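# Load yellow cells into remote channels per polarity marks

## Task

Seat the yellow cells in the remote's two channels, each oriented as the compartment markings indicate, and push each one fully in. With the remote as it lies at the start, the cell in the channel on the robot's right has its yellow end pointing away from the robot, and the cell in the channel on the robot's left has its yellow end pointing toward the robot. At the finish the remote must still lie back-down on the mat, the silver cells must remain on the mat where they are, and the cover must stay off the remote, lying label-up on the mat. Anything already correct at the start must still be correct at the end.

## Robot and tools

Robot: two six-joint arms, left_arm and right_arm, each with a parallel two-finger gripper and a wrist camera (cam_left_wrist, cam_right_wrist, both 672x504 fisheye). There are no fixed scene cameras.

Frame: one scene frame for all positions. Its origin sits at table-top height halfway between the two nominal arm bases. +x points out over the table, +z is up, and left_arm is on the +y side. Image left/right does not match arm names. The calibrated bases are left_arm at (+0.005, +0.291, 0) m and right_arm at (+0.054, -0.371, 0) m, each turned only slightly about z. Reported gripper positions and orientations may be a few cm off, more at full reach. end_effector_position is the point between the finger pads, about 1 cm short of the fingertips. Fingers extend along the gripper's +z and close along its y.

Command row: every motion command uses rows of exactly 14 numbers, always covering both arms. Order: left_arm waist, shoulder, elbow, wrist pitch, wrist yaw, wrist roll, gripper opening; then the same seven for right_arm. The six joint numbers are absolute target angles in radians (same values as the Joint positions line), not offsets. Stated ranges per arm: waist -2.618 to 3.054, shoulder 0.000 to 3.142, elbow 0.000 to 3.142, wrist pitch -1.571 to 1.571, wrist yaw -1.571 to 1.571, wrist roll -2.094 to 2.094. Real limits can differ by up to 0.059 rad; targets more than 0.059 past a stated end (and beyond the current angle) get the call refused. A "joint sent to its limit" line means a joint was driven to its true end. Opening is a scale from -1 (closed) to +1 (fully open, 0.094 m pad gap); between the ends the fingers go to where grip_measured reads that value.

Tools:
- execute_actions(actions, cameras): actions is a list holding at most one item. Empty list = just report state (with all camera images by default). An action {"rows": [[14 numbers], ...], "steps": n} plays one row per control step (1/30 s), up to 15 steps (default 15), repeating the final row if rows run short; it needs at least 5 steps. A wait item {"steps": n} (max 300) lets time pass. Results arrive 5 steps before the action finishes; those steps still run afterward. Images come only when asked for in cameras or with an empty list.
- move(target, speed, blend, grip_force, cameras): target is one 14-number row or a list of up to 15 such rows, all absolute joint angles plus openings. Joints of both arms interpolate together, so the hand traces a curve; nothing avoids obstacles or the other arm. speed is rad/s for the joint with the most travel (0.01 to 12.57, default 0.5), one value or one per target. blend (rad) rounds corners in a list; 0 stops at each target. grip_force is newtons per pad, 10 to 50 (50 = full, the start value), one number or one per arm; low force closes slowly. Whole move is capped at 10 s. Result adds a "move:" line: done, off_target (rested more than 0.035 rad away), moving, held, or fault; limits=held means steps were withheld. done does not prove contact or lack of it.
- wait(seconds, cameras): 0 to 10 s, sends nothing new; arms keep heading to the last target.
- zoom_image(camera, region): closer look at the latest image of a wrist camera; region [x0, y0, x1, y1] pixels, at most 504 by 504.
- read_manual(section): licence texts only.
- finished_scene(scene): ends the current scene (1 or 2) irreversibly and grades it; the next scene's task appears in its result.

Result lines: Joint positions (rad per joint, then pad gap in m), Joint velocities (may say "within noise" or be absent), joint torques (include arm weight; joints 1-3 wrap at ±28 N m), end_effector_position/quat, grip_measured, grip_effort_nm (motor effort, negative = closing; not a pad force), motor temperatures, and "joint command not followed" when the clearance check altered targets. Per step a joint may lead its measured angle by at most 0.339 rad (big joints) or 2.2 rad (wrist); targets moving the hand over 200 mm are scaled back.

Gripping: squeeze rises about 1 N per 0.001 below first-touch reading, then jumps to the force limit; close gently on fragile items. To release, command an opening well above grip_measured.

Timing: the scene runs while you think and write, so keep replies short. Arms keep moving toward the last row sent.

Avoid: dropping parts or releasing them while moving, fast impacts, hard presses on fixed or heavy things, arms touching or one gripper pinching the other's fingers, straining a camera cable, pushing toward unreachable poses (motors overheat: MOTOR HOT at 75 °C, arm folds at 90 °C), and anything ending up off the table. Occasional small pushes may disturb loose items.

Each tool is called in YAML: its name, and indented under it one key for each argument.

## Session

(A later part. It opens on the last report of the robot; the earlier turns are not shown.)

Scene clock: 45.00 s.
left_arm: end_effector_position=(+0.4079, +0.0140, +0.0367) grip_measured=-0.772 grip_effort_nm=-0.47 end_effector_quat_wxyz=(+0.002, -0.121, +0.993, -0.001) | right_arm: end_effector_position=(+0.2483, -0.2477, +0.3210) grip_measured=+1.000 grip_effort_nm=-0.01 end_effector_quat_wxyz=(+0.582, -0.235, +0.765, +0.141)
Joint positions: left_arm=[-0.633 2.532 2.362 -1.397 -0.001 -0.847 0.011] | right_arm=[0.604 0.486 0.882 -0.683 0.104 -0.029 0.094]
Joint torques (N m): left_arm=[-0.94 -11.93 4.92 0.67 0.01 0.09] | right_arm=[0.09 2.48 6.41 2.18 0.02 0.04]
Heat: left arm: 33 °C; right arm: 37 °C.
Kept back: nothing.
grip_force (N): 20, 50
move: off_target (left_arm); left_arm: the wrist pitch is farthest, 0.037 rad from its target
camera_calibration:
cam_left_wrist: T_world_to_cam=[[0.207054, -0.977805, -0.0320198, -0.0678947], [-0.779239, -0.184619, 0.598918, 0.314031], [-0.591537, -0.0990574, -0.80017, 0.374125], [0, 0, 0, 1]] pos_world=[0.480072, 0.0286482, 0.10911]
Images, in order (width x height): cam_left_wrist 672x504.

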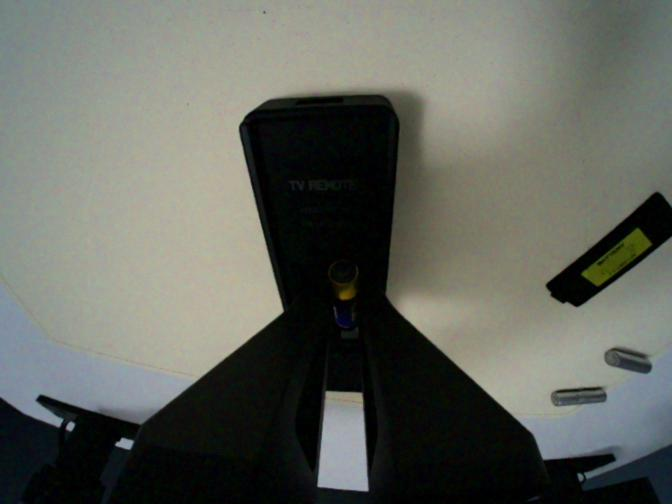

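move:
  target:
    - [-0.640, 2.560, 2.402, -1.386, 0.012, -0.841, -0.9, 0.604, 0.486, 0.882, -0.683, 0.104, -0.029, 1]
  speed: [0.12]
  cameras: ["cam_left_wrist"]

zoom_image:
  camera: "cam_left_wrist"
  region: [260, 190, 430, 360]

Scene clock: 46.13 s.
left_arm: end_effector_position=(+0.4094, +0.0121, +0.0399) grip_measured=-0.772 grip_effort_nm=-0.47 end_effector_quat_wxyz=(+0.004, -0.121, +0.993, -0.005) | right_arm: end_effector_position=(+0.2483, -0.2477, +0.3210) grip_measured=+1.000 grip_effort_nm=-0.01 end_effector_quat_wxyz=(+0.582, -0.235, +0.765, +0.141)
Joint positions: left_arm=[-0.633 2.532 2.375 -1.4 0.003 -0.847 0.011] | right_arm=[0.604 0.486 0.882 -0.683 0.104 -0.029 0.094]
Joint torques (N m): left_arm=[-0.65 -12.03 10.28 0.44 0.1 0.09] | right_arm=[0.09 2.48 6.42 2.18 0.02 0.04]
Heat: left arm: 33 °C; right arm: 37 °C.
Kept back: nothing.
grip_force (N): 20, 50
move: done
camera_calibration:
cam_left_wrist: T_world_to_cam=[[0.206864, -0.978123, -0.0219863, -0.070173], [-0.782749, -0.178942, 0.596056, 0.314338], [-0.58695, -0.106093, -0.802642, 0.375663], [0, 0, 0, 1]] pos_world=[0.48106, 0.0274658, 0.112617]
Images, in order (width x height): cam_left_wrist 672x504.

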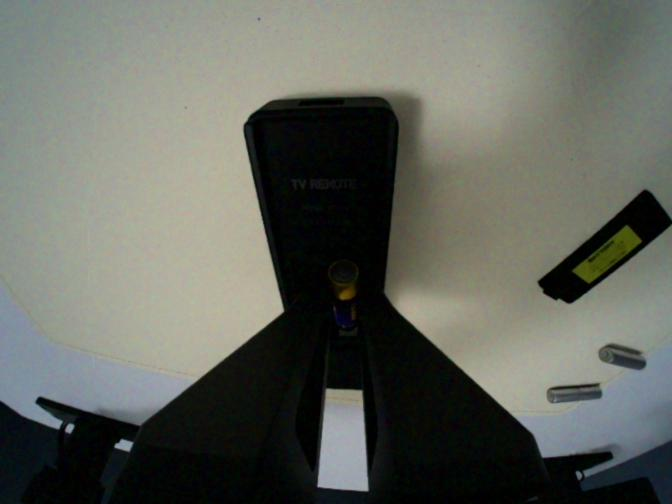

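Scaled by 2.965 from the camera's 672x504 image, which has a finer 960x720 frame.

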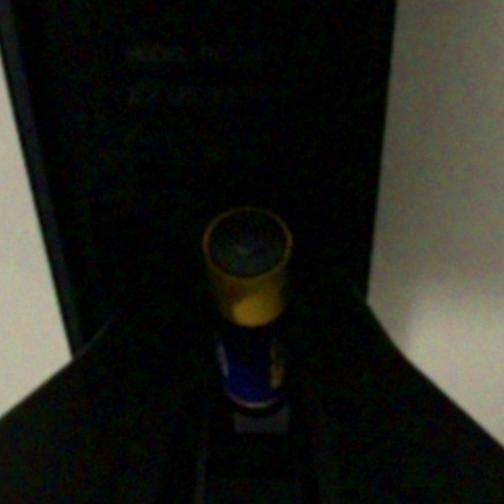

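move:
  target:
    - [-0.640, 2.560, 2.402, -1.386, 0.022, -0.841, -0.9, 0.604, 0.486, 0.882, -0.683, 0.104, -0.029, 1]
    - [-0.640, 2.560, 2.335, -1.352, 0.022, -0.841, -0.9, 0.604, 0.486, 0.882, -0.683, 0.104, -0.029, 1]
  speed: [0.12,0.1]
  cameras: ["cam_left_wrist"]

zoom_image:
  camera: "cam_left_wrist"
  region: [260, 190, 430, 360]

Scene clock: 47.97 s.
left_arm: end_effector_position=(+0.4086, +0.0115, +0.0366) grip_measured=-0.772 grip_effort_nm=-0.47 end_effector_quat_wxyz=(+0.002, -0.121, +0.993, -0.007) | right_arm: end_effector_position=(+0.2483, -0.2477, +0.3210) grip_measured=+1.000 grip_effort_nm=-0.01 end_effector_quat_wxyz=(+0.582, -0.235, +0.765, +0.141)
Joint positions: left_arm=[-0.633 2.532 2.362 -1.389 0.008 -0.847 0.011] | right_arm=[0.604 0.486 0.882 -0.683 0.104 -0.029 0.094]
Joint torques (N m): left_arm=[-0.72 -12.01 5.04 0.68 0.16 0.08] | right_arm=[0.08 2.48 6.42 2.18 0.02 0.04]
Heat: left arm: 33 °C; right arm: 37 °C.
Kept back: nothing.
grip_force (N): 20, 50
move: off_target (left_arm); left_arm: the wrist pitch is farthest, 0.037 rad from its target
camera_calibration:
cam_left_wrist: T_world_to_cam=[[0.206663, -0.978214, -0.0196775, -0.0708069], [-0.779999, -0.176862, 0.600267, 0.314259], [-0.59067, -0.108705, -0.799557, 0.374006], [0, 0, 0, 1]] pos_world=[0.480669, 0.0269723, 0.109007]
Images, in order (width x height): cam_left_wrist 672x504.

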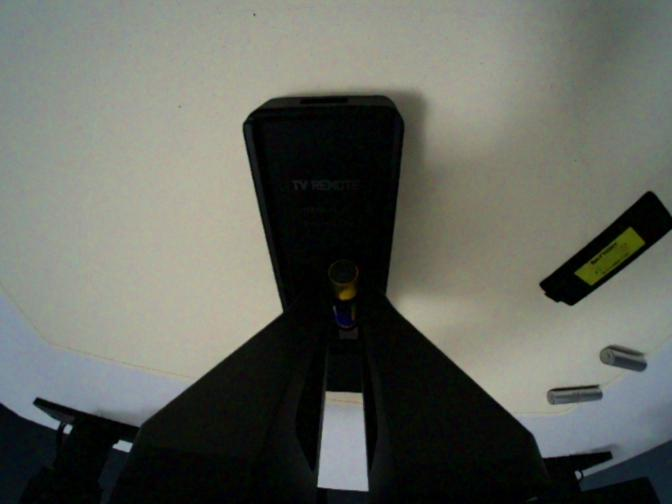

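Scaled by 2.965 from the camera's 672x504 image, which has a finer 960x720 frame.

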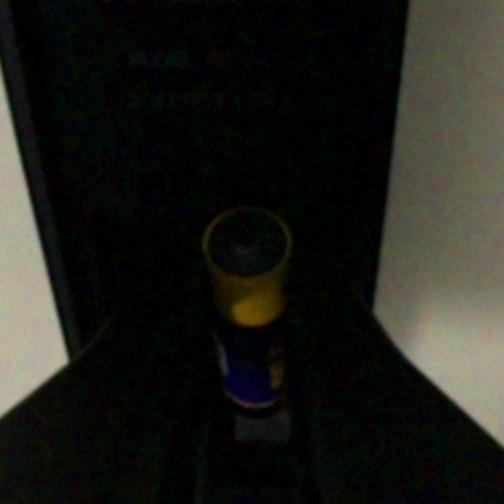

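move:
  target: [-0.640, 2.560, 2.342, -1.362, 0.022, -0.841, -0.735, 0.604, 0.486, 0.882, -0.683, 0.104, -0.029, 1]
  speed: 0.1
  cameras: ["cam_left_wrist"]

zoom_image:
  camera: "cam_left_wrist"
  region: [260, 190, 430, 360]

Scene clock: 49.03 s.
left_arm: end_effector_position=(+0.4085, +0.0118, +0.0366) grip_measured=-0.738 grip_effort_nm=0.18 end_effector_quat_wxyz=(+0.001, -0.121, +0.993, -0.006) | right_arm: end_effector_position=(+0.2483, -0.2477, +0.3210) grip_measured=+1.000 grip_effort_nm=-0.01 end_effector_quat_wxyz=(+0.582, -0.235, +0.765, +0.141)
Joint positions: left_arm=[-0.633 2.532 2.362 -1.39 0.007 -0.847 0.012] | right_arm=[0.604 0.486 0.882 -0.683 0.104 -0.029 0.094]
Joint torques (N m): left_arm=[-0.59 -11.97 5.72 0.59 0.16 0.06] | right_arm=[0.09 2.48 6.42 2.18 0.02 0.03]
Heat: left arm: 33 °C; right arm: 38 °C.
Kept back: nothing.
grip_force (N): 20, 50
move: done
camera_calibration:
cam_left_wrist: T_world_to_cam=[[0.206684, -0.978182, -0.0210316, -0.070438], [-0.779715, -0.177658, 0.600402, 0.314069], [-0.591039, -0.107695, -0.799422, 0.373965], [0, 0, 0, 1]] pos_world=[0.48047, 0.0271698, 0.108907]
Images, in order (width x height): cam_left_wrist 672x504.

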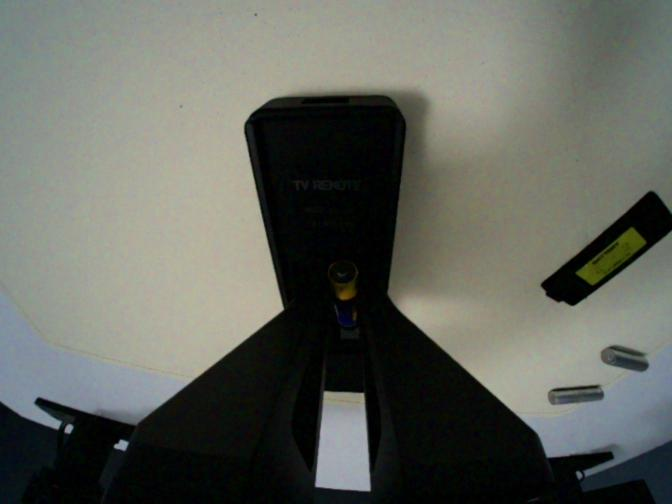

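Scaled by 2.965 from the camera's 672x504 image, which has a finer 960x720 frame.

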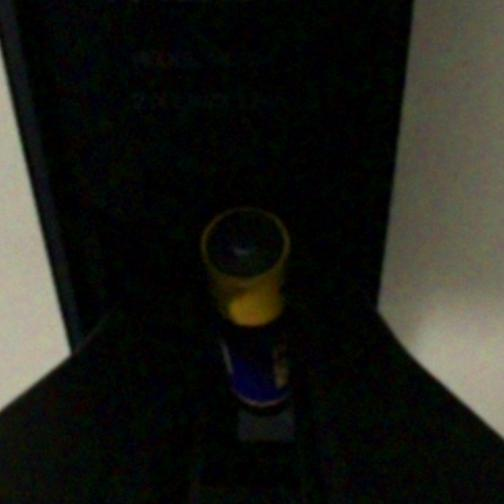

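move:
  target:
    - [-0.640, 2.560, 2.342, -1.362, 0.022, -0.841, -0.9, 0.604, 0.486, 0.882, -0.683, 0.104, -0.029, 1]
    - [-0.640, 2.560, 2.388, -1.397, 0.037, -0.841, -0.9, 0.604, 0.486, 0.882, -0.683, 0.104, -0.029, 1]
  speed: 0.1
  cameras: ["cam_left_wrist"]

zoom_image:
  camera: "cam_left_wrist"
  region: [260, 190, 430, 360]

Scene clock: 50.70 s.
left_arm: end_effector_position=(+0.4086, +0.0113, +0.0377) grip_measured=-0.771 grip_effort_nm=-0.47 end_effector_quat_wxyz=(+0.002, -0.121, +0.993, -0.007) | right_arm: end_effector_position=(+0.2483, -0.2477, +0.3210) grip_measured=+1.000 grip_effort_nm=-0.01 end_effector_quat_wxyz=(+0.582, -0.235, +0.765, +0.141)
Joint positions: left_arm=[-0.633 2.532 2.366 -1.392 0.009 -0.847 0.011] | right_arm=[0.604 0.486 0.882 -0.683 0.104 -0.029 0.094]
Joint torques (N m): left_arm=[-0.65 -11.9 9.76 0.27 0.32 0.08] | right_arm=[0.08 2.48 6.43 2.18 0.02 0.04]
Heat: left arm: 33 °C; right arm: 38 °C.
Kept back: nothing.
grip_force (N): 20, 50
move: done
camera_calibration:
cam_left_wrist: T_world_to_cam=[[0.206739, -0.97822, -0.0185762, -0.0710401], [-0.78012, -0.176271, 0.600284, 0.313682], [-0.590484, -0.10961, -0.799571, 0.374731], [0, 0, 0, 1]] pos_world=[0.480669, 0.0268746, 0.110007]
Images, in order (width x height): cam_left_wrist 672x504.

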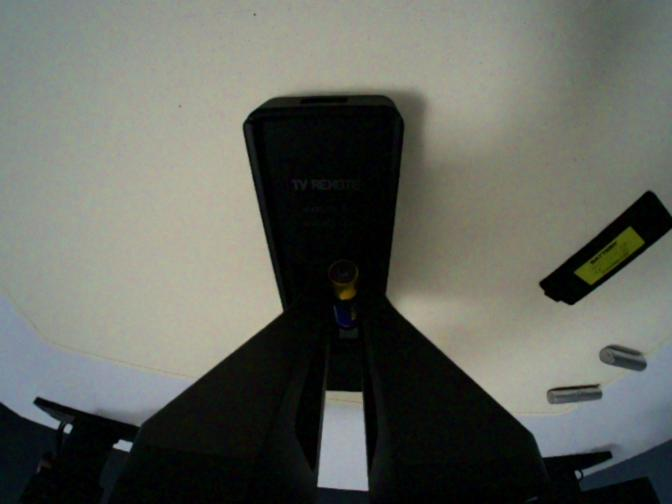

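Scaled by 2.965 from the camera's 672x504 image, which has a finer 960x720 frame.

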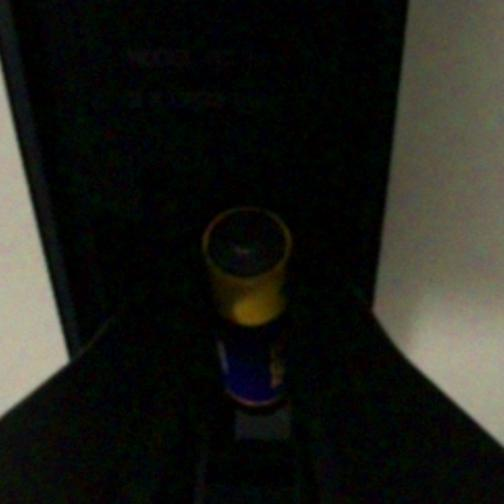

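move:
  target:
    - [-0.648, 2.560, 2.388, -1.420, 0.022, -0.841, -0.9, 0.604, 0.486, 0.882, -0.683, 0.104, -0.029, 1]
  speed: 0.1
  cameras: ["cam_left_wrist"]

zoom_image:
  camera: "cam_left_wrist"
  region: [260, 190, 430, 360]

Scene clock: 52.03 s.
left_arm: end_effector_position=(+0.4036, +0.0105, +0.0377) grip_measured=-0.771 grip_effort_nm=-0.47 end_effector_quat_wxyz=(-0.005, -0.118, +0.993, -0.003) | right_arm: end_effector_position=(+0.2483, -0.2477, +0.3210) grip_measured=+1.000 grip_effort_nm=-0.01 end_effector_quat_wxyz=(+0.582, -0.235, +0.765, +0.141)
Joint positions: left_arm=[-0.639 2.532 2.366 -1.407 0.011 -0.847 0.011] | right_arm=[0.604 0.486 0.882 -0.683 0.104 -0.029 0.094]
Joint torques (N m): left_arm=[-0.72 -11.95 9.77 0.14 0.11 0.09] | right_arm=[0.08 2.48 6.42 2.19 0.02 0.04]
Heat: left arm: 33 °C; right arm: 38 °C.
Kept back: nothing.
grip_force (N): 20, 50
move: done
camera_calibration:
cam_left_wrist: T_world_to_cam=[[0.200004, -0.979394, -0.0280148, -0.0676326], [-0.773232, -0.175335, 0.609401, 0.306394], [-0.601756, -0.100221, -0.792367, 0.375831], [0, 0, 0, 1]] pos_world=[0.476599, 0.0251485, 0.109185]
Images, in order (width x height): cam_left_wrist 672x504.

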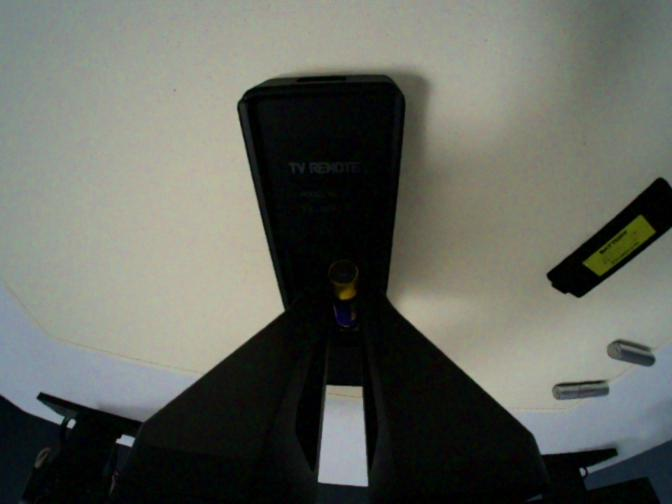

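Scaled by 2.965 from the camera's 672x504 image, which has a finer 960x720 frame.

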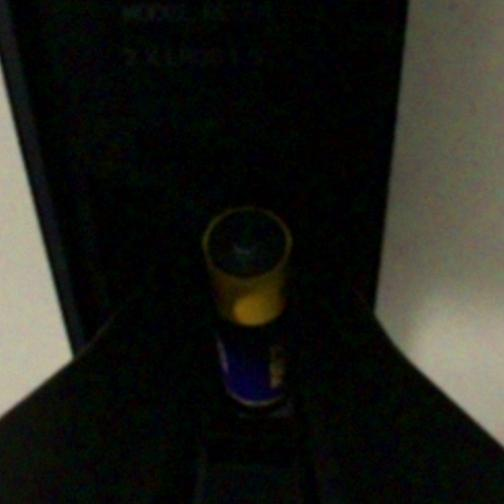

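move:
  target:
    - [-0.648, 2.560, 2.330, -1.373, 0.022, -0.841, -0.9, 0.604, 0.486, 0.882, -0.683, 0.104, -0.029, 1]
  speed: 0.1
  cameras: ["cam_left_wrist"]

zoom_image:
  camera: "cam_left_wrist"
  region: [260, 190, 430, 360]

Scene clock: 53.10 s.
left_arm: end_effector_position=(+0.4032, +0.0113, +0.0351) grip_measured=-0.772 grip_effort_nm=-0.47 end_effector_quat_wxyz=(-0.005, -0.118, +0.993, -0.001) | right_arm: end_effector_position=(+0.2483, -0.2477, +0.3210) grip_measured=+1.000 grip_effort_nm=-0.01 end_effector_quat_wxyz=(+0.582, -0.235, +0.765, +0.141)
Joint positions: left_arm=[-0.639 2.532 2.355 -1.4 0.009 -0.847 0.011] | right_arm=[0.604 0.486 0.882 -0.683 0.104 -0.029 0.094]
Joint torques (N m): left_arm=[-0.7 -11.89 5.07 0.53 0.16 0.09] | right_arm=[0.08 2.48 6.42 2.19 0.02 0.04]
Heat: left arm: 33 °C; right arm: 38 °C.
Kept back: nothing.
grip_force (N): 20, 50
move: done
camera_calibration:
cam_left_wrist: T_world_to_cam=[[0.199945, -0.979279, -0.0321548, -0.0667209], [-0.772329, -0.177716, 0.609857, 0.307555], [-0.602935, -0.0971041, -0.791859, 0.374049], [0, 0, 0, 1]] pos_world=[0.476402, 0.0256407, 0.106484]
Images, in order (width x height): cam_left_wrist 672x504.

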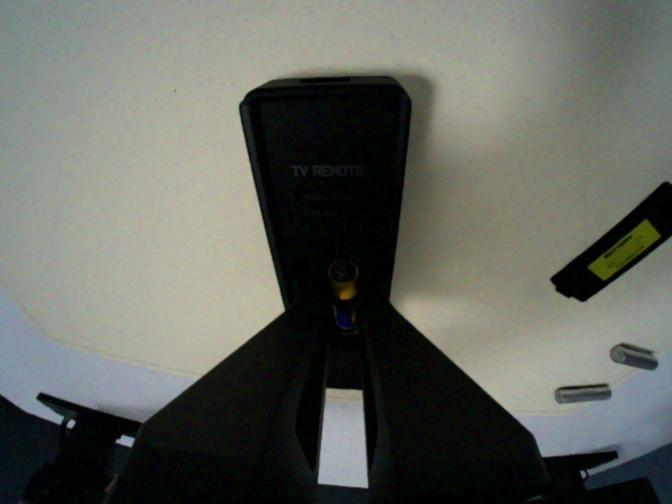

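Scaled by 2.965 from the camera's 672x504 image, which has a finer 960x720 frame.

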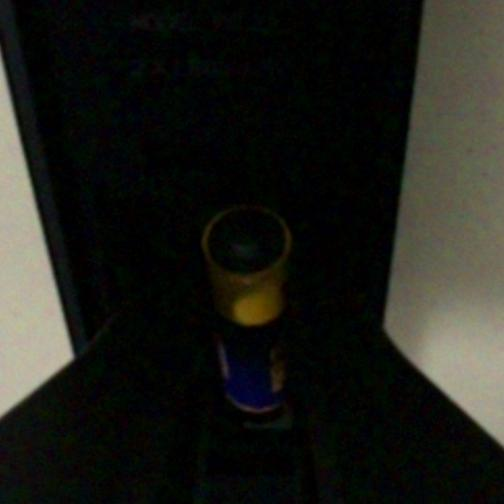

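move:
  target:
    - [-0.648, 2.560, 2.330, -1.373, 0.022, -0.841, -0.735, 0.604, 0.486, 0.882, -0.683, 0.104, -0.029, 1]
  speed: 0.1
  cameras: ["cam_left_wrist"]

zoom_image:
  camera: "cam_left_wrist"
  region: [260, 190, 430, 360]

Scene clock: 53.83 s.
left_arm: end_effector_position=(+0.4026, +0.0121, +0.0325) grip_measured=-0.738 grip_effort_nm=0.16 end_effector_quat_wxyz=(-0.006, -0.118, +0.993, +0.001) | right_arm: end_effector_position=(+0.2483, -0.2477, +0.3210) grip_measured=+1.000 grip_effort_nm=-0.01 end_effector_quat_wxyz=(+0.582, -0.235, +0.765, +0.141)
Joint positions: left_arm=[-0.639 2.532 2.345 -1.394 0.007 -0.847 0.012] | right_arm=[0.604 0.486 0.882 -0.683 0.104 -0.029 0.094]
Joint torques (N m): left_arm=[-0.76 -11.95 6.09 0.49 0.16 0.08] | right_arm=[0.08 2.48 6.42 2.18 0.02 0.04]
Heat: left arm: 33 °C; right arm: 38 °C.
Kept back: nothing.
grip_force (N): 20, 50
move: done
camera_calibration:
cam_left_wrist: T_world_to_cam=[[0.199867, -0.979132, -0.0368019, -0.0657315], [-0.770676, -0.180288, 0.611191, 0.308129], [-0.605072, -0.0937944, -0.790627, 0.372521], [0, 0, 0, 1]] pos_world=[0.476007, 0.0261324, 0.10378]
Images, in order (width x height): cam_left_wrist 672x504.

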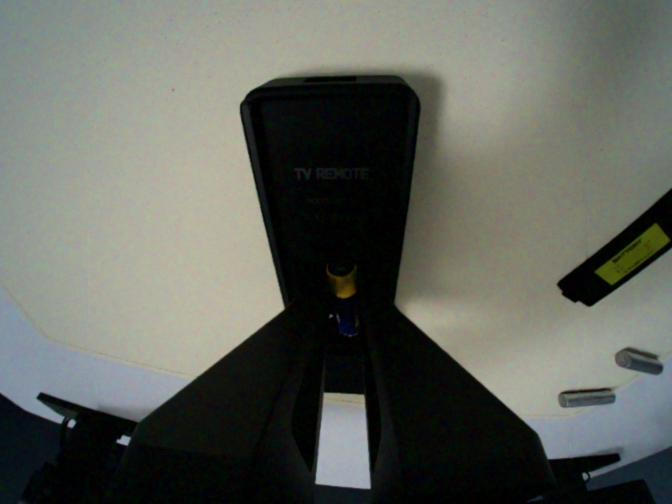

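Scaled by 2.965 from the camera's 672x504 image, which has a finer 960x720 frame.

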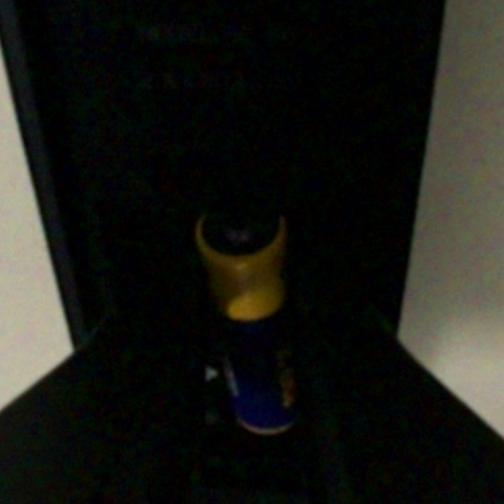

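move:
  target:
    - [-0.648, 2.560, 2.330, -1.373, 0.022, -0.841, -0.68, 0.604, 0.486, 0.882, -0.683, 0.104, -0.029, 1]
    - [-0.648, 2.560, 2.440, -1.47, 0.01, -0.841, -0.68, 0.604, 0.486, 0.882, -0.683, 0.104, -0.029, 1]
    - [-0.648, 2.560, 2.440, -1.47, 0.0, -0.841, -1, 0.604, 0.486, 0.882, -0.683, 0.104, -0.029, 1]
  speed: 0.15
  cameras: ["cam_left_wrist"]

zoom_image:
  camera: "cam_left_wrist"
  region: [260, 190, 430, 360]

Scene clock: 61.17 s.
left_arm: end_effector_position=(+0.4028, +0.0115, +0.0503) grip_measured=-0.986 grip_effort_nm=-0.46 end_effector_quat_wxyz=(-0.004, -0.118, +0.993, -0.003) | right_arm: end_effector_position=(+0.2483, -0.2477, +0.3210) grip_measured=+1.000 grip_effort_nm=-0.01 end_effector_quat_wxyz=(+0.582, -0.235, +0.765, +0.141)
Joint positions: left_arm=[-0.639 2.532 2.416 -1.457 0.009 -0.847 0.001] | right_arm=[0.604 0.486 0.882 -0.683 0.104 -0.029 0.094]
Joint torques (N m): left_arm=[-0.73 -11.92 9.83 0.17 -0.1 0.07] | right_arm=[0.08 2.47 6.41 2.18 0.02 0.04]
Heat: left arm: 33 °C; right arm: 39 °C.
Kept back: nothing.
grip_force (N): 20, 50
move: done
camera_calibration:
cam_left_wrist: T_world_to_cam=[[0.200072, -0.979348, -0.0291218, -0.066136], [-0.774082, -0.176219, 0.608066, 0.298779], [-0.60064, -0.0991143, -0.793352, 0.385064], [0, 0, 0, 1]] pos_world=[0.475796, 0.0260457, 0.121888]
Images, in order (width x height): cam_left_wrist 672x504.

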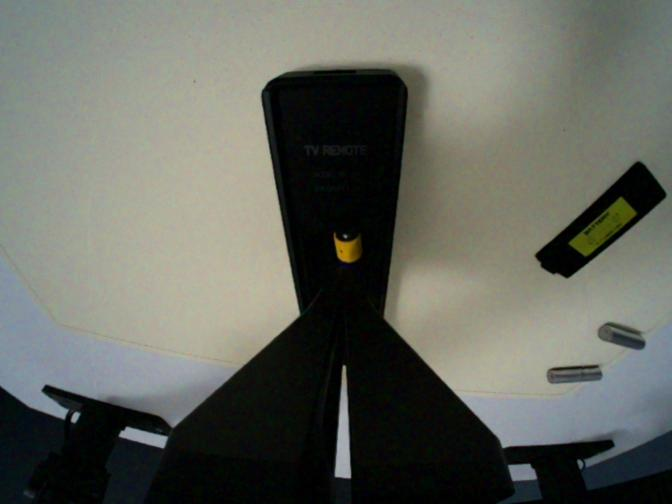

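Scaled by 2.965 from the camera's 672x504 image, which has a finer 960x720 frame.

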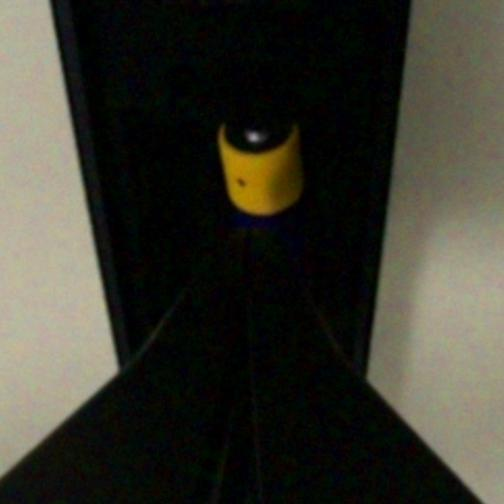

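move:
  target:
    - [-0.648, 2.560, 2.340, -1.377, 0.02, -0.841, -1, 0.604, 0.486, 0.882, -0.683, 0.104, -0.029, 1]
    - [-0.648, 2.560, 2.298, -1.365, 0.02, -0.841, -1, 0.604, 0.486, 0.882, -0.683, 0.104, -0.029, 1]
  speed: [0.15,0.1]
  cameras: ["cam_left_wrist"]

zoom_image:
  camera: "cam_left_wrist"
  region: [260, 190, 430, 360]

Scene clock: 63.03 s.
left_arm: end_effector_position=(+0.4024, +0.0111, +0.0354) grip_measured=-0.986 grip_effort_nm=-0.47 end_effector_quat_wxyz=(-0.006, -0.118, +0.993, -0.003) | right_arm: end_effector_position=(+0.2483, -0.2477, +0.3210) grip_measured=+1.000 grip_effort_nm=-0.01 end_effector_quat_wxyz=(+0.582, -0.235, +0.765, +0.141)
Joint positions: left_arm=[-0.639 2.525 2.344 -1.394 0.012 -0.847 0.001] | right_arm=[0.604 0.486 0.882 -0.683 0.104 -0.029 0.094]
Joint torques (N m): left_arm=[-0.69 -11.25 3.25 0.56 0.12 0.07] | right_arm=[0.08 2.48 6.42 2.18 0.02 0.04]
Heat: left arm: 33 °C; right arm: 39 °C.
Kept back: nothing.
grip_force (N): 20, 50
move: off_target (left_arm); left_arm: the elbow is farthest, 0.046 rad from its target
camera_calibration:
cam_left_wrist: T_world_to_cam=[[0.199943, -0.97939, -0.0285952, -0.0668225], [-0.771867, -0.175419, 0.611106, 0.306365], [-0.603527, -0.100115, -0.791032, 0.374084], [0, 0, 0, 1]] pos_world=[0.475603, 0.0257482, 0.106781]
Images, in order (width x height): cam_left_wrist 672x504.

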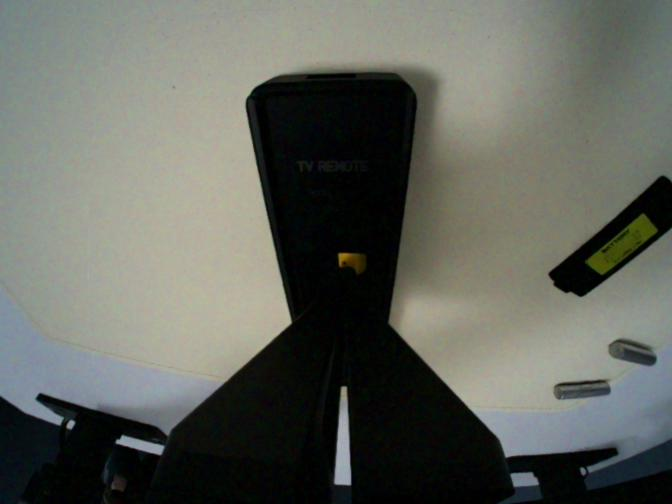

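Scaled by 2.965 from the camera's 672x504 image, which has a finer 960x720 frame.

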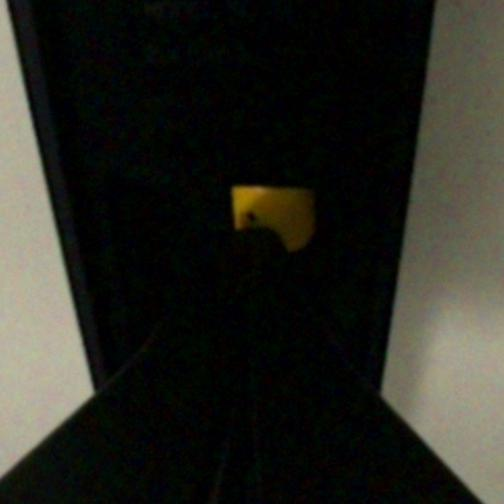

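move:
  target:
    - [-0.648, 2.560, 2.262, -1.365, 0.02, -0.841, -1, 0.604, 0.486, 0.882, -0.683, 0.104, -0.029, 1]
    - [-0.648, 2.530, 2.420, -1.46, 0.01, -0.841, -1, 0.604, 0.486, 0.882, -0.683, 0.104, -0.029, 1]
    - [0.156, 1.780, 1.252, -1.015, 0, -0.18, -0.35, 0.604, 0.486, 0.882, -0.683, 0.104, -0.029, 1]
  speed: [0.1,0.3,0.8]
  blend: [0,0,0]
  cameras: ["cam_left_wrist"]

zoom_image:
  camera: "cam_left_wrist"
  region: [230, 170, 450, 340]

Scene clock: 68.07 s.
left_arm: end_effector_position=(+0.3197, +0.3496, +0.0483) grip_measured=-0.353 grip_effort_nm=0.17 end_effector_quat_wxyz=(-0.004, -0.185, +0.983, -0.002) | right_arm: end_effector_position=(+0.2483, -0.2477, +0.3210) grip_measured=+1.000 grip_effort_nm=-0.01 end_effector_quat_wxyz=(+0.582, -0.235, +0.765, +0.141)
Joint positions: left_arm=[0.156 1.809 1.261 -1.032 0.005 -0.187 0.03] | right_arm=[0.604 0.486 0.882 -0.683 0.104 -0.029 0.094]
Joint torques (N m): left_arm=[-0.08 -11.1 6.41 0.44 -0.05 0.11] | right_arm=[0.08 2.47 6.42 2.18 0.02 0.04]
Heat: left arm: 33 °C; right arm: 39 °C.
Kept back: nothing.
grip_force (N): 20, 50
move: done
camera_calibration:
cam_left_wrist: T_world_to_cam=[[0.330787, -0.943223, -0.0301743, 0.227141], [-0.742117, -0.279745, 0.609101, 0.321122], [-0.582959, -0.17909, -0.792518, 0.3893], [0, 0, 0, 1]] pos_world=[0.390121, 0.373797, 0.119786]
Images, in order (width x height): cam_left_wrist 672x504.

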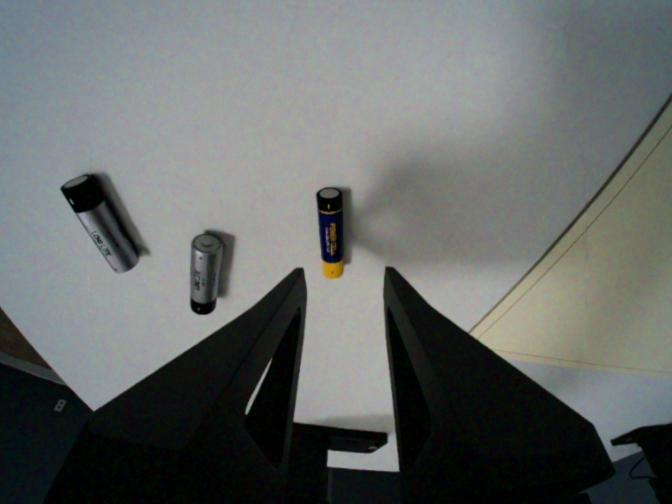

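Scaled by 2.291 from the camera's 672x504 image, which has a finer 960x720 frame.

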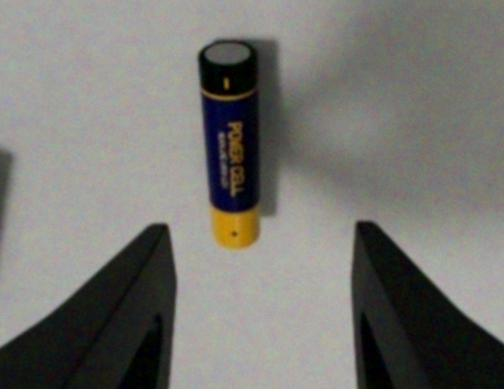

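move:
  target: [0.181, 1.856, 1.1655, -0.893, 0, -0.156, -0.45, 0.604, 0.486, 0.882, -0.683, 0.104, -0.029, 1]
  speed: 0.2
  cameras: ["cam_left_wrist"]

zoom_image:
  camera: "cam_left_wrist"
  region: [260, 200, 430, 340]

Scene clock: 69.57 s.
left_arm: end_effector_position=(+0.3143, +0.3545, +0.0173) grip_measured=-0.447 grip_effort_nm=-0.15 end_effector_quat_wxyz=(-0.008, -0.182, +0.983, -0.003) | right_arm: end_effector_position=(+0.2483, -0.2477, +0.3210) grip_measured=+1.000 grip_effort_nm=-0.01 end_effector_quat_wxyz=(+0.582, -0.235, +0.765, +0.141)
Joint positions: left_arm=[0.175 1.843 1.173 -0.918 0.005 -0.163 0.026] | right_arm=[0.604 0.486 0.882 -0.683 0.104 -0.029 0.094]
Joint torques (N m): left_arm=[0.46 -7.24 6.16 0.51 -0.02 0.05] | right_arm=[0.08 2.48 6.42 2.18 0.02 0.04]
Heat: left arm: 33 °C; right arm: 39 °C.
Kept back: nothing.
grip_force (N): 20, 50
move: done
camera_calibration:
cam_left_wrist: T_world_to_cam=[[0.32547, -0.945047, -0.0309068, 0.235003], [-0.739112, -0.274661, 0.615041, 0.334475], [-0.589731, -0.177334, -0.787889, 0.363914], [0, 0, 0, 1]] pos_world=[0.385339, 0.378491, 0.0882709]
Images, in order (width x height): cam_left_wrist 672x504.

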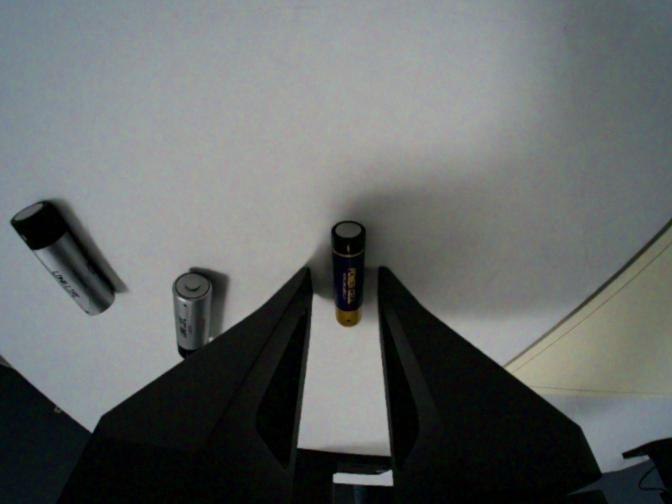

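Scaled by 2.965 from the camera's 672x504 image, which has a finer 960x720 frame.

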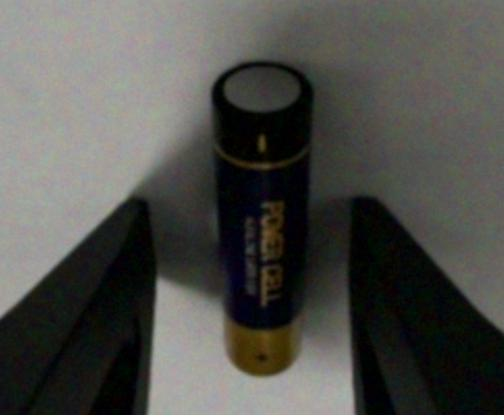

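move:
  target:
    - [0.181, 1.811, 1.1655, -0.893, 0, -0.156, -0.45, 0.604, 0.486, 0.882, -0.683, 0.104, -0.029, 1]
    - [0.181, 1.811, 1.1655, -0.893, 0, -0.156, -0.9, 0.604, 0.486, 0.882, -0.683, 0.104, -0.029, 1]
  speed: 0.2
  cameras: ["cam_left_wrist"]

zoom_image:
  camera: "cam_left_wrist"
  region: [260, 200, 430, 340]

Scene clock: 72.33 s.
left_arm: end_effector_position=(+0.3161, +0.3549, +0.0178) grip_measured=-0.771 grip_effort_nm=-0.45 end_effector_quat_wxyz=(-0.004, -0.182, +0.983, -0.002) | right_arm: end_effector_position=(+0.2483, -0.2477, +0.3210) grip_measured=+1.000 grip_effort_nm=-0.01 end_effector_quat_wxyz=(+0.582, -0.235, +0.765, +0.141)
Joint positions: left_arm=[0.175 1.841 1.173 -0.911 0.005 -0.163 0.011] | right_arm=[0.604 0.486 0.882 -0.683 0.104 -0.029 0.094]
Joint torques (N m): left_arm=[0.44 -11.33 6.17 0.44 -0.03 0.1] | right_arm=[0.08 2.48 6.42 2.19 0.02 0.04]
Heat: left arm: 32 °C; right arm: 39 °C.
Kept back: nothing.
grip_force (N): 20, 50
move: done
camera_calibration:
cam_left_wrist: T_world_to_cam=[[0.325355, -0.94512, -0.0298782, 0.234782], [-0.744257, -0.275443, 0.608452, 0.337727], [-0.583289, -0.175726, -0.793028, 0.362866], [0, 0, 0, 1]] pos_world=[0.386623, 0.378687, 0.0892872]
Images, in order (width x height): cam_left_wrist 672x504.

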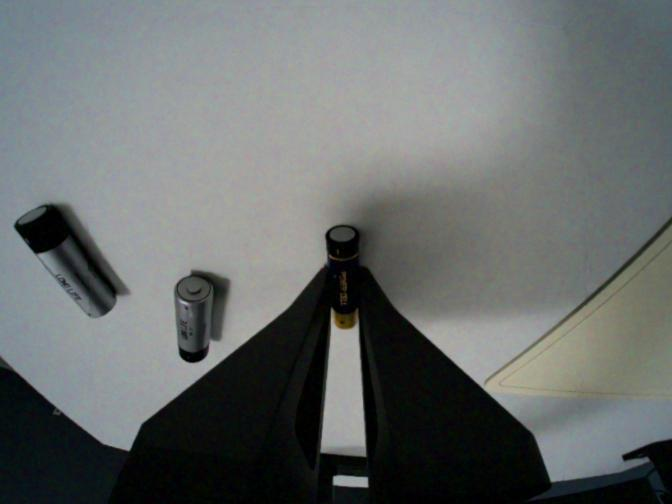

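Scaled by 2.965 from the camera's 672x504 image, which has a finer 960x720 frame.

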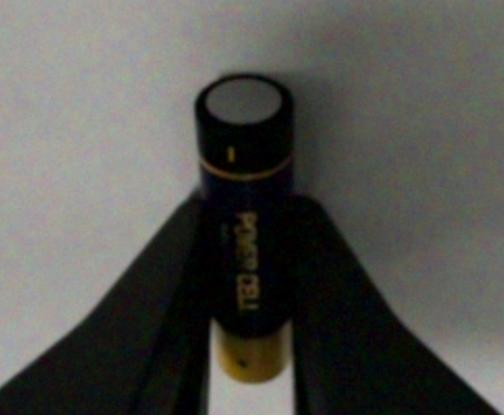

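move:
  target:
    - [0.181, 1.74, 1.1655, -0.93, 0, -0.156, -0.9, 0.604, 0.486, 0.882, -0.683, 0.104, -0.029, 1]
    - [-0.659, 2.425, 2.216, -1.374, 0, -0.879, -0.9, 0.604, 0.486, 0.882, -0.683, 0.104, -0.029, 1]
  speed: [0.4, 0.6]
  blend: [0.05, 0]
  cameras: ["cam_left_wrist"]

zoom_image:
  camera: "cam_left_wrist"
  region: [260, 170, 430, 340]

Scene clock: 75.70 s.
left_arm: end_effector_position=(+0.3804, +0.0137, +0.0534) grip_measured=-0.771 grip_effort_nm=-0.47 end_effector_quat_wxyz=(-0.002, -0.117, +0.993, -0.001) | right_arm: end_effector_position=(+0.2483, -0.2477, +0.3210) grip_measured=+1.000 grip_effort_nm=-0.01 end_effector_quat_wxyz=(+0.582, -0.235, +0.765, +0.141)
Joint positions: left_arm=[-0.664 2.401 2.189 -1.36 0.005 -0.87 0.011] | right_arm=[0.604 0.486 0.882 -0.683 0.104 -0.029 0.094]
Joint torques (N m): left_arm=[0.44 -11.44 10.18 0.12 -0.05 -0.08] | right_arm=[0.08 2.48 6.41 2.19 0.02 0.04]
Heat: left arm: 33 °C; right arm: 40 °C.
Kept back: nothing.
grip_force (N): 20, 50
move: done; blend cut to 0.0355 rad at target 1
camera_calibration:
cam_left_wrist: T_world_to_cam=[[0.198641, -0.979584, -0.0309318, -0.0587624], [-0.776232, -0.176516, 0.605233, 0.280862], [-0.598336, -0.0962139, -0.795447, 0.373374], [0, 0, 0, 1]] pos_world=[0.45309, 0.0279379, 0.125195]
Images, in order (width x height): cam_left_wrist 672x504.

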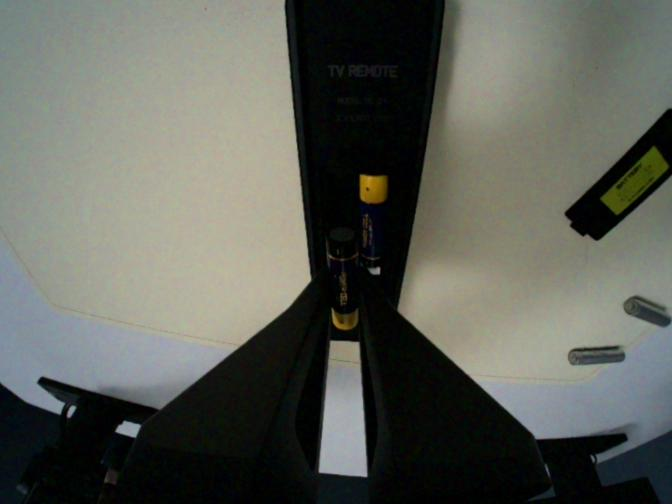

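Scaled by 2.965 from the camera's 672x504 image, which has a finer 960x720 frame.

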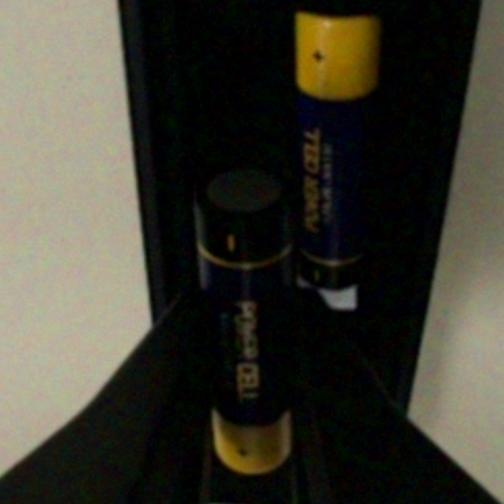

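move:
  target: [-0.652, 2.486, 2.277, -1.404, 0, -0.890, -0.9, 0.604, 0.486, 0.882, -0.683, 0.104, -0.029, 1]
  speed: 0.15
  cameras: ["cam_left_wrist"]

zoom_image:
  camera: "cam_left_wrist"
  region: [260, 170, 430, 340]

Scene clock: 77.37 s.
left_arm: end_effector_position=(+0.3837, +0.0139, +0.0411) grip_measured=-0.771 grip_effort_nm=-0.47 end_effector_quat_wxyz=(-0.014, -0.125, +0.992, +0.009) | right_arm: end_effector_position=(+0.2483, -0.2477, +0.3210) grip_measured=+1.000 grip_effort_nm=-0.01 end_effector_quat_wxyz=(+0.582, -0.235, +0.765, +0.141)
Joint positions: left_arm=[-0.66 2.461 2.248 -1.39 0.005 -0.881 0.011] | right_arm=[0.604 0.486 0.882 -0.683 0.104 -0.029 0.094]
Joint torques (N m): left_arm=[0.49 -11.74 10.29 0.07 -0.04 -0.07] | right_arm=[0.08 2.48 6.42 2.18 0.02 0.04]
Heat: left arm: 33 °C; right arm: 40 °C.
Kept back: nothing.
grip_force (N): 20, 50
move: done
camera_calibration:
cam_left_wrist: T_world_to_cam=[[0.212851, -0.97557, -0.05439, -0.0641875], [-0.757821, -0.199968, 0.621063, 0.283534], [-0.616767, -0.0909757, -0.781871, 0.372106], [0, 0, 0, 1]] pos_world=[0.458033, 0.0279309, 0.111355]
Images, in order (width x height): cam_left_wrist 672x504.

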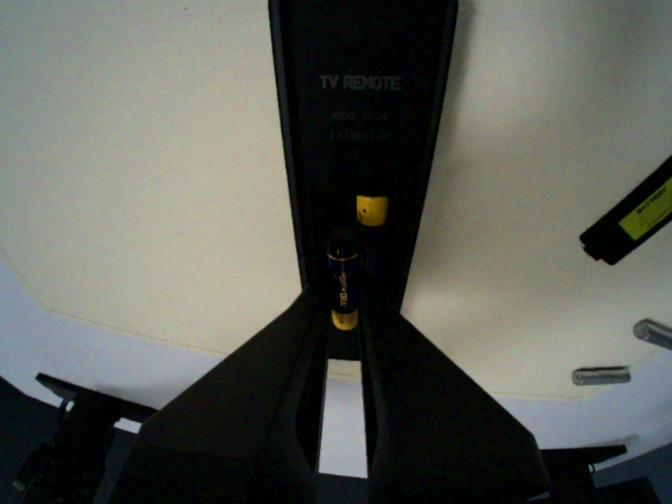

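Scaled by 2.965 from the camera's 672x504 image, which has a finer 960x720 frame.

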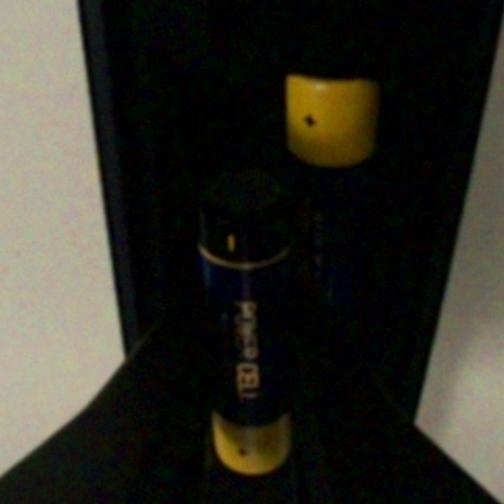

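move:
  target: [-0.652, 2.486, 2.208, -1.353, 0, -0.890, -0.9, 0.604, 0.486, 0.882, -0.683, 0.104, -0.029, 1]
  speed: 0.08
  cameras: ["cam_left_wrist"]

zoom_image:
  camera: "cam_left_wrist"
  region: [260, 170, 430, 340]

Scene clock: 79.30 s.
left_arm: end_effector_position=(+0.3827, +0.0147, +0.0359) grip_measured=-0.771 grip_effort_nm=-0.47 end_effector_quat_wxyz=(-0.016, -0.125, +0.992, +0.011) | right_arm: end_effector_position=(+0.2483, -0.2477, +0.3210) grip_measured=+1.000 grip_effort_nm=-0.01 end_effector_quat_wxyz=(+0.582, -0.235, +0.765, +0.141)
Joint positions: left_arm=[-0.66 2.461 2.228 -1.375 0.005 -0.882 0.011] | right_arm=[0.604 0.486 0.882 -0.683 0.104 -0.029 0.094]
Joint torques (N m): left_arm=[0.53 -11.77 5.61 0.44 -0.05 -0.07] | right_arm=[0.08 2.48 6.42 2.19 0.02 0.04]
Heat: left arm: 33 °C; right arm: 40 °C.
Kept back: nothing.
grip_force (N): 20, 50
move: done
camera_calibration:
cam_left_wrist: T_world_to_cam=[[0.212961, -0.975309, -0.0584726, -0.0633647], [-0.755079, -0.202263, 0.623655, 0.28501], [-0.620083, -0.088663, -0.77951, 0.368567], [0, 0, 0, 1]] pos_world=[0.457242, 0.0285252, 0.105848]
Images, in order (width x height): cam_left_wrist 672x504.

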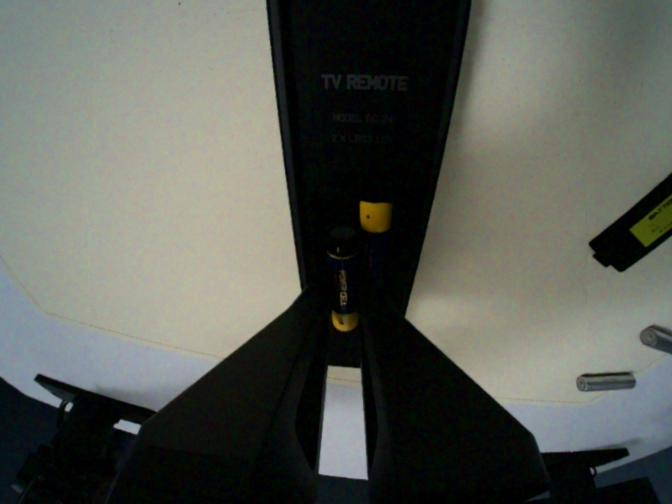

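Scaled by 2.965 from the camera's 672x504 image, which has a finer 960x720 frame.

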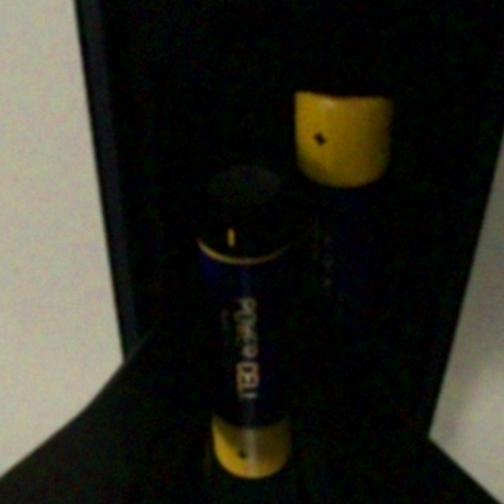

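move:
  target:
    - [-0.652, 2.486, 2.276, -1.420, 0, -0.890, -0.9, 0.604, 0.486, 0.882, -0.683, 0.104, -0.029, 1]
    - [-0.6725, 2.486, 2.276, -1.420, 0, -0.890, -0.9, 0.604, 0.486, 0.882, -0.683, 0.104, -0.029, 1]
    - [-0.6725, 2.486, 2.206, -1.361, 0, -0.890, -0.9, 0.604, 0.486, 0.882, -0.683, 0.104, -0.029, 1]
  speed: 0.12
  cameras: ["cam_left_wrist"]

zoom_image:
  camera: "cam_left_wrist"
  region: [260, 170, 430, 340]

Scene clock: 82.23 s.
left_arm: end_effector_position=(+0.3805, +0.0134, +0.0358) grip_measured=-0.772 grip_effort_nm=-0.47 end_effector_quat_wxyz=(-0.017, -0.123, +0.992, +0.013) | right_arm: end_effector_position=(+0.2483, -0.2477, +0.3210) grip_measured=+1.000 grip_effort_nm=-0.01 end_effector_quat_wxyz=(+0.582, -0.235, +0.765, +0.141)
Joint positions: left_arm=[-0.665 2.461 2.227 -1.378 0.005 -0.882 0.011] | right_arm=[0.604 0.486 0.882 -0.683 0.104 -0.029 0.094]
Joint torques (N m): left_arm=[-0.61 -11.69 5.46 0.38 -0.04 -0.08] | right_arm=[0.08 2.48 6.42 2.18 0.02 0.04]
Heat: left arm: 33 °C; right arm: 40 °C.
Kept back: nothing.
grip_force (N): 20, 50
move: done
camera_calibration:
cam_left_wrist: T_world_to_cam=[[0.207915, -0.976208, -0.0615546, -0.062102], [-0.753986, -0.200038, 0.625691, 0.282634], [-0.623118, -0.083679, -0.777639, 0.368046], [0, 0, 0, 1]] pos_world=[0.45535, 0.0267108, 0.105543]
Images, in order (width x height): cam_left_wrist 672x504.

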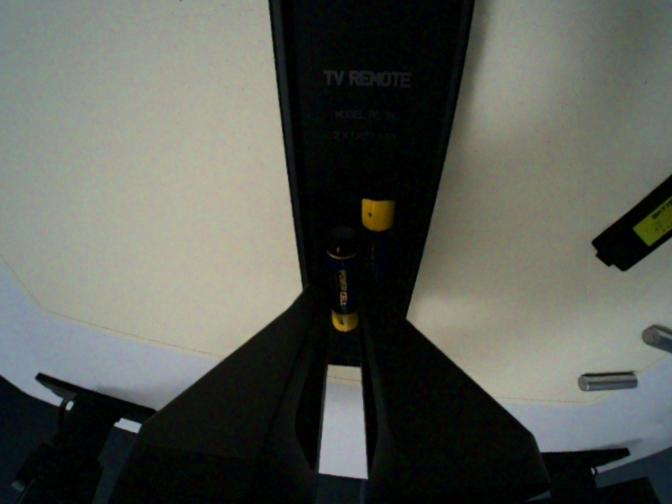

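Scaled by 2.965 from the camera's 672x504 image, which has a finer 960x720 frame.

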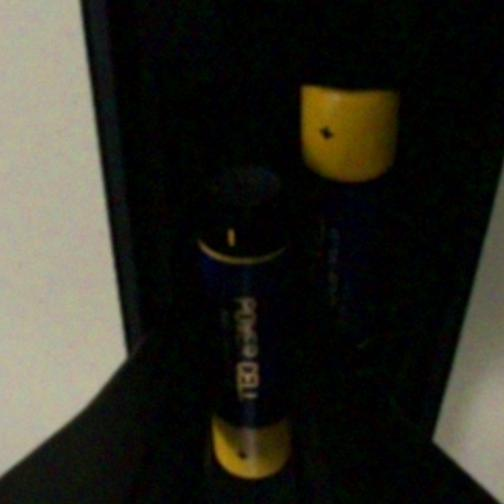

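move:
  target:
    - [-0.6725, 2.486, 2.180, -1.345, 0, -0.890, -0.9, 0.604, 0.486, 0.882, -0.683, 0.104, -0.029, 1]
  speed: 0.1
  cameras: ["cam_left_wrist"]

zoom_image:
  camera: "cam_left_wrist"
  region: [260, 170, 430, 340]

Scene clock: 83.17 s.
left_arm: end_effector_position=(+0.3803, +0.0135, +0.0345) grip_measured=-0.772 grip_effort_nm=-0.47 end_effector_quat_wxyz=(-0.017, -0.123, +0.992, +0.013) | right_arm: end_effector_position=(+0.2483, -0.2477, +0.3210) grip_measured=+1.000 grip_effort_nm=-0.01 end_effector_quat_wxyz=(+0.582, -0.235, +0.765, +0.141)
Joint positions: left_arm=[-0.665 2.461 2.222 -1.374 0.005 -0.882 0.011] | right_arm=[0.604 0.486 0.882 -0.683 0.104 -0.029 0.094]
Joint torques (N m): left_arm=[-0.55 -11.67 3.51 0.49 -0.03 -0.06] | right_arm=[0.08 2.48 6.42 2.18 0.02 0.04]
Heat: left arm: 33 °C; right arm: 40 °C.
Kept back: nothing.
grip_force (N): 20, 50
move: off_target (left_arm); left_arm: the elbow is farthest, 0.042 rad from its target
camera_calibration:
cam_left_wrist: T_world_to_cam=[[0.207918, -0.976173, -0.0620971, -0.0620105], [-0.753601, -0.200337, 0.62606, 0.283187], [-0.623583, -0.0833727, -0.777298, 0.367149], [0, 0, 0, 1]] pos_world=[0.455251, 0.0268101, 0.104242]
Images, in order (width x height): cam_left_wrist 672x504.

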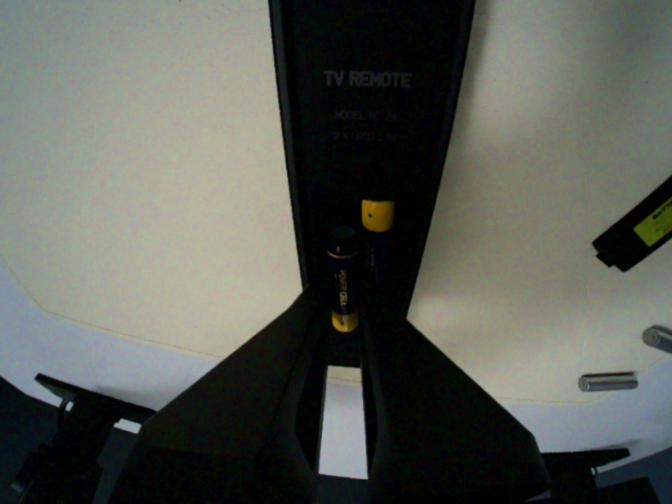

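Scaled by 2.965 from the camera's 672x504 image, which has a finer 960x720 frame.

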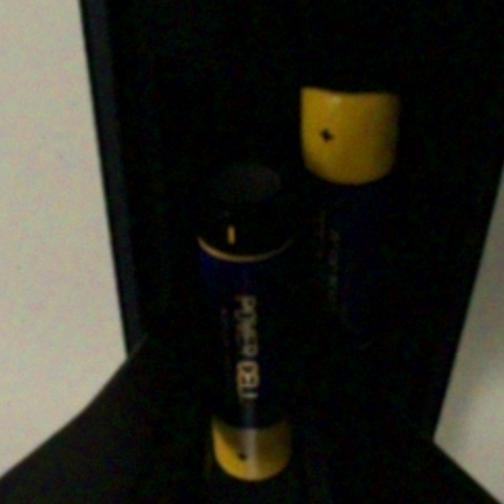

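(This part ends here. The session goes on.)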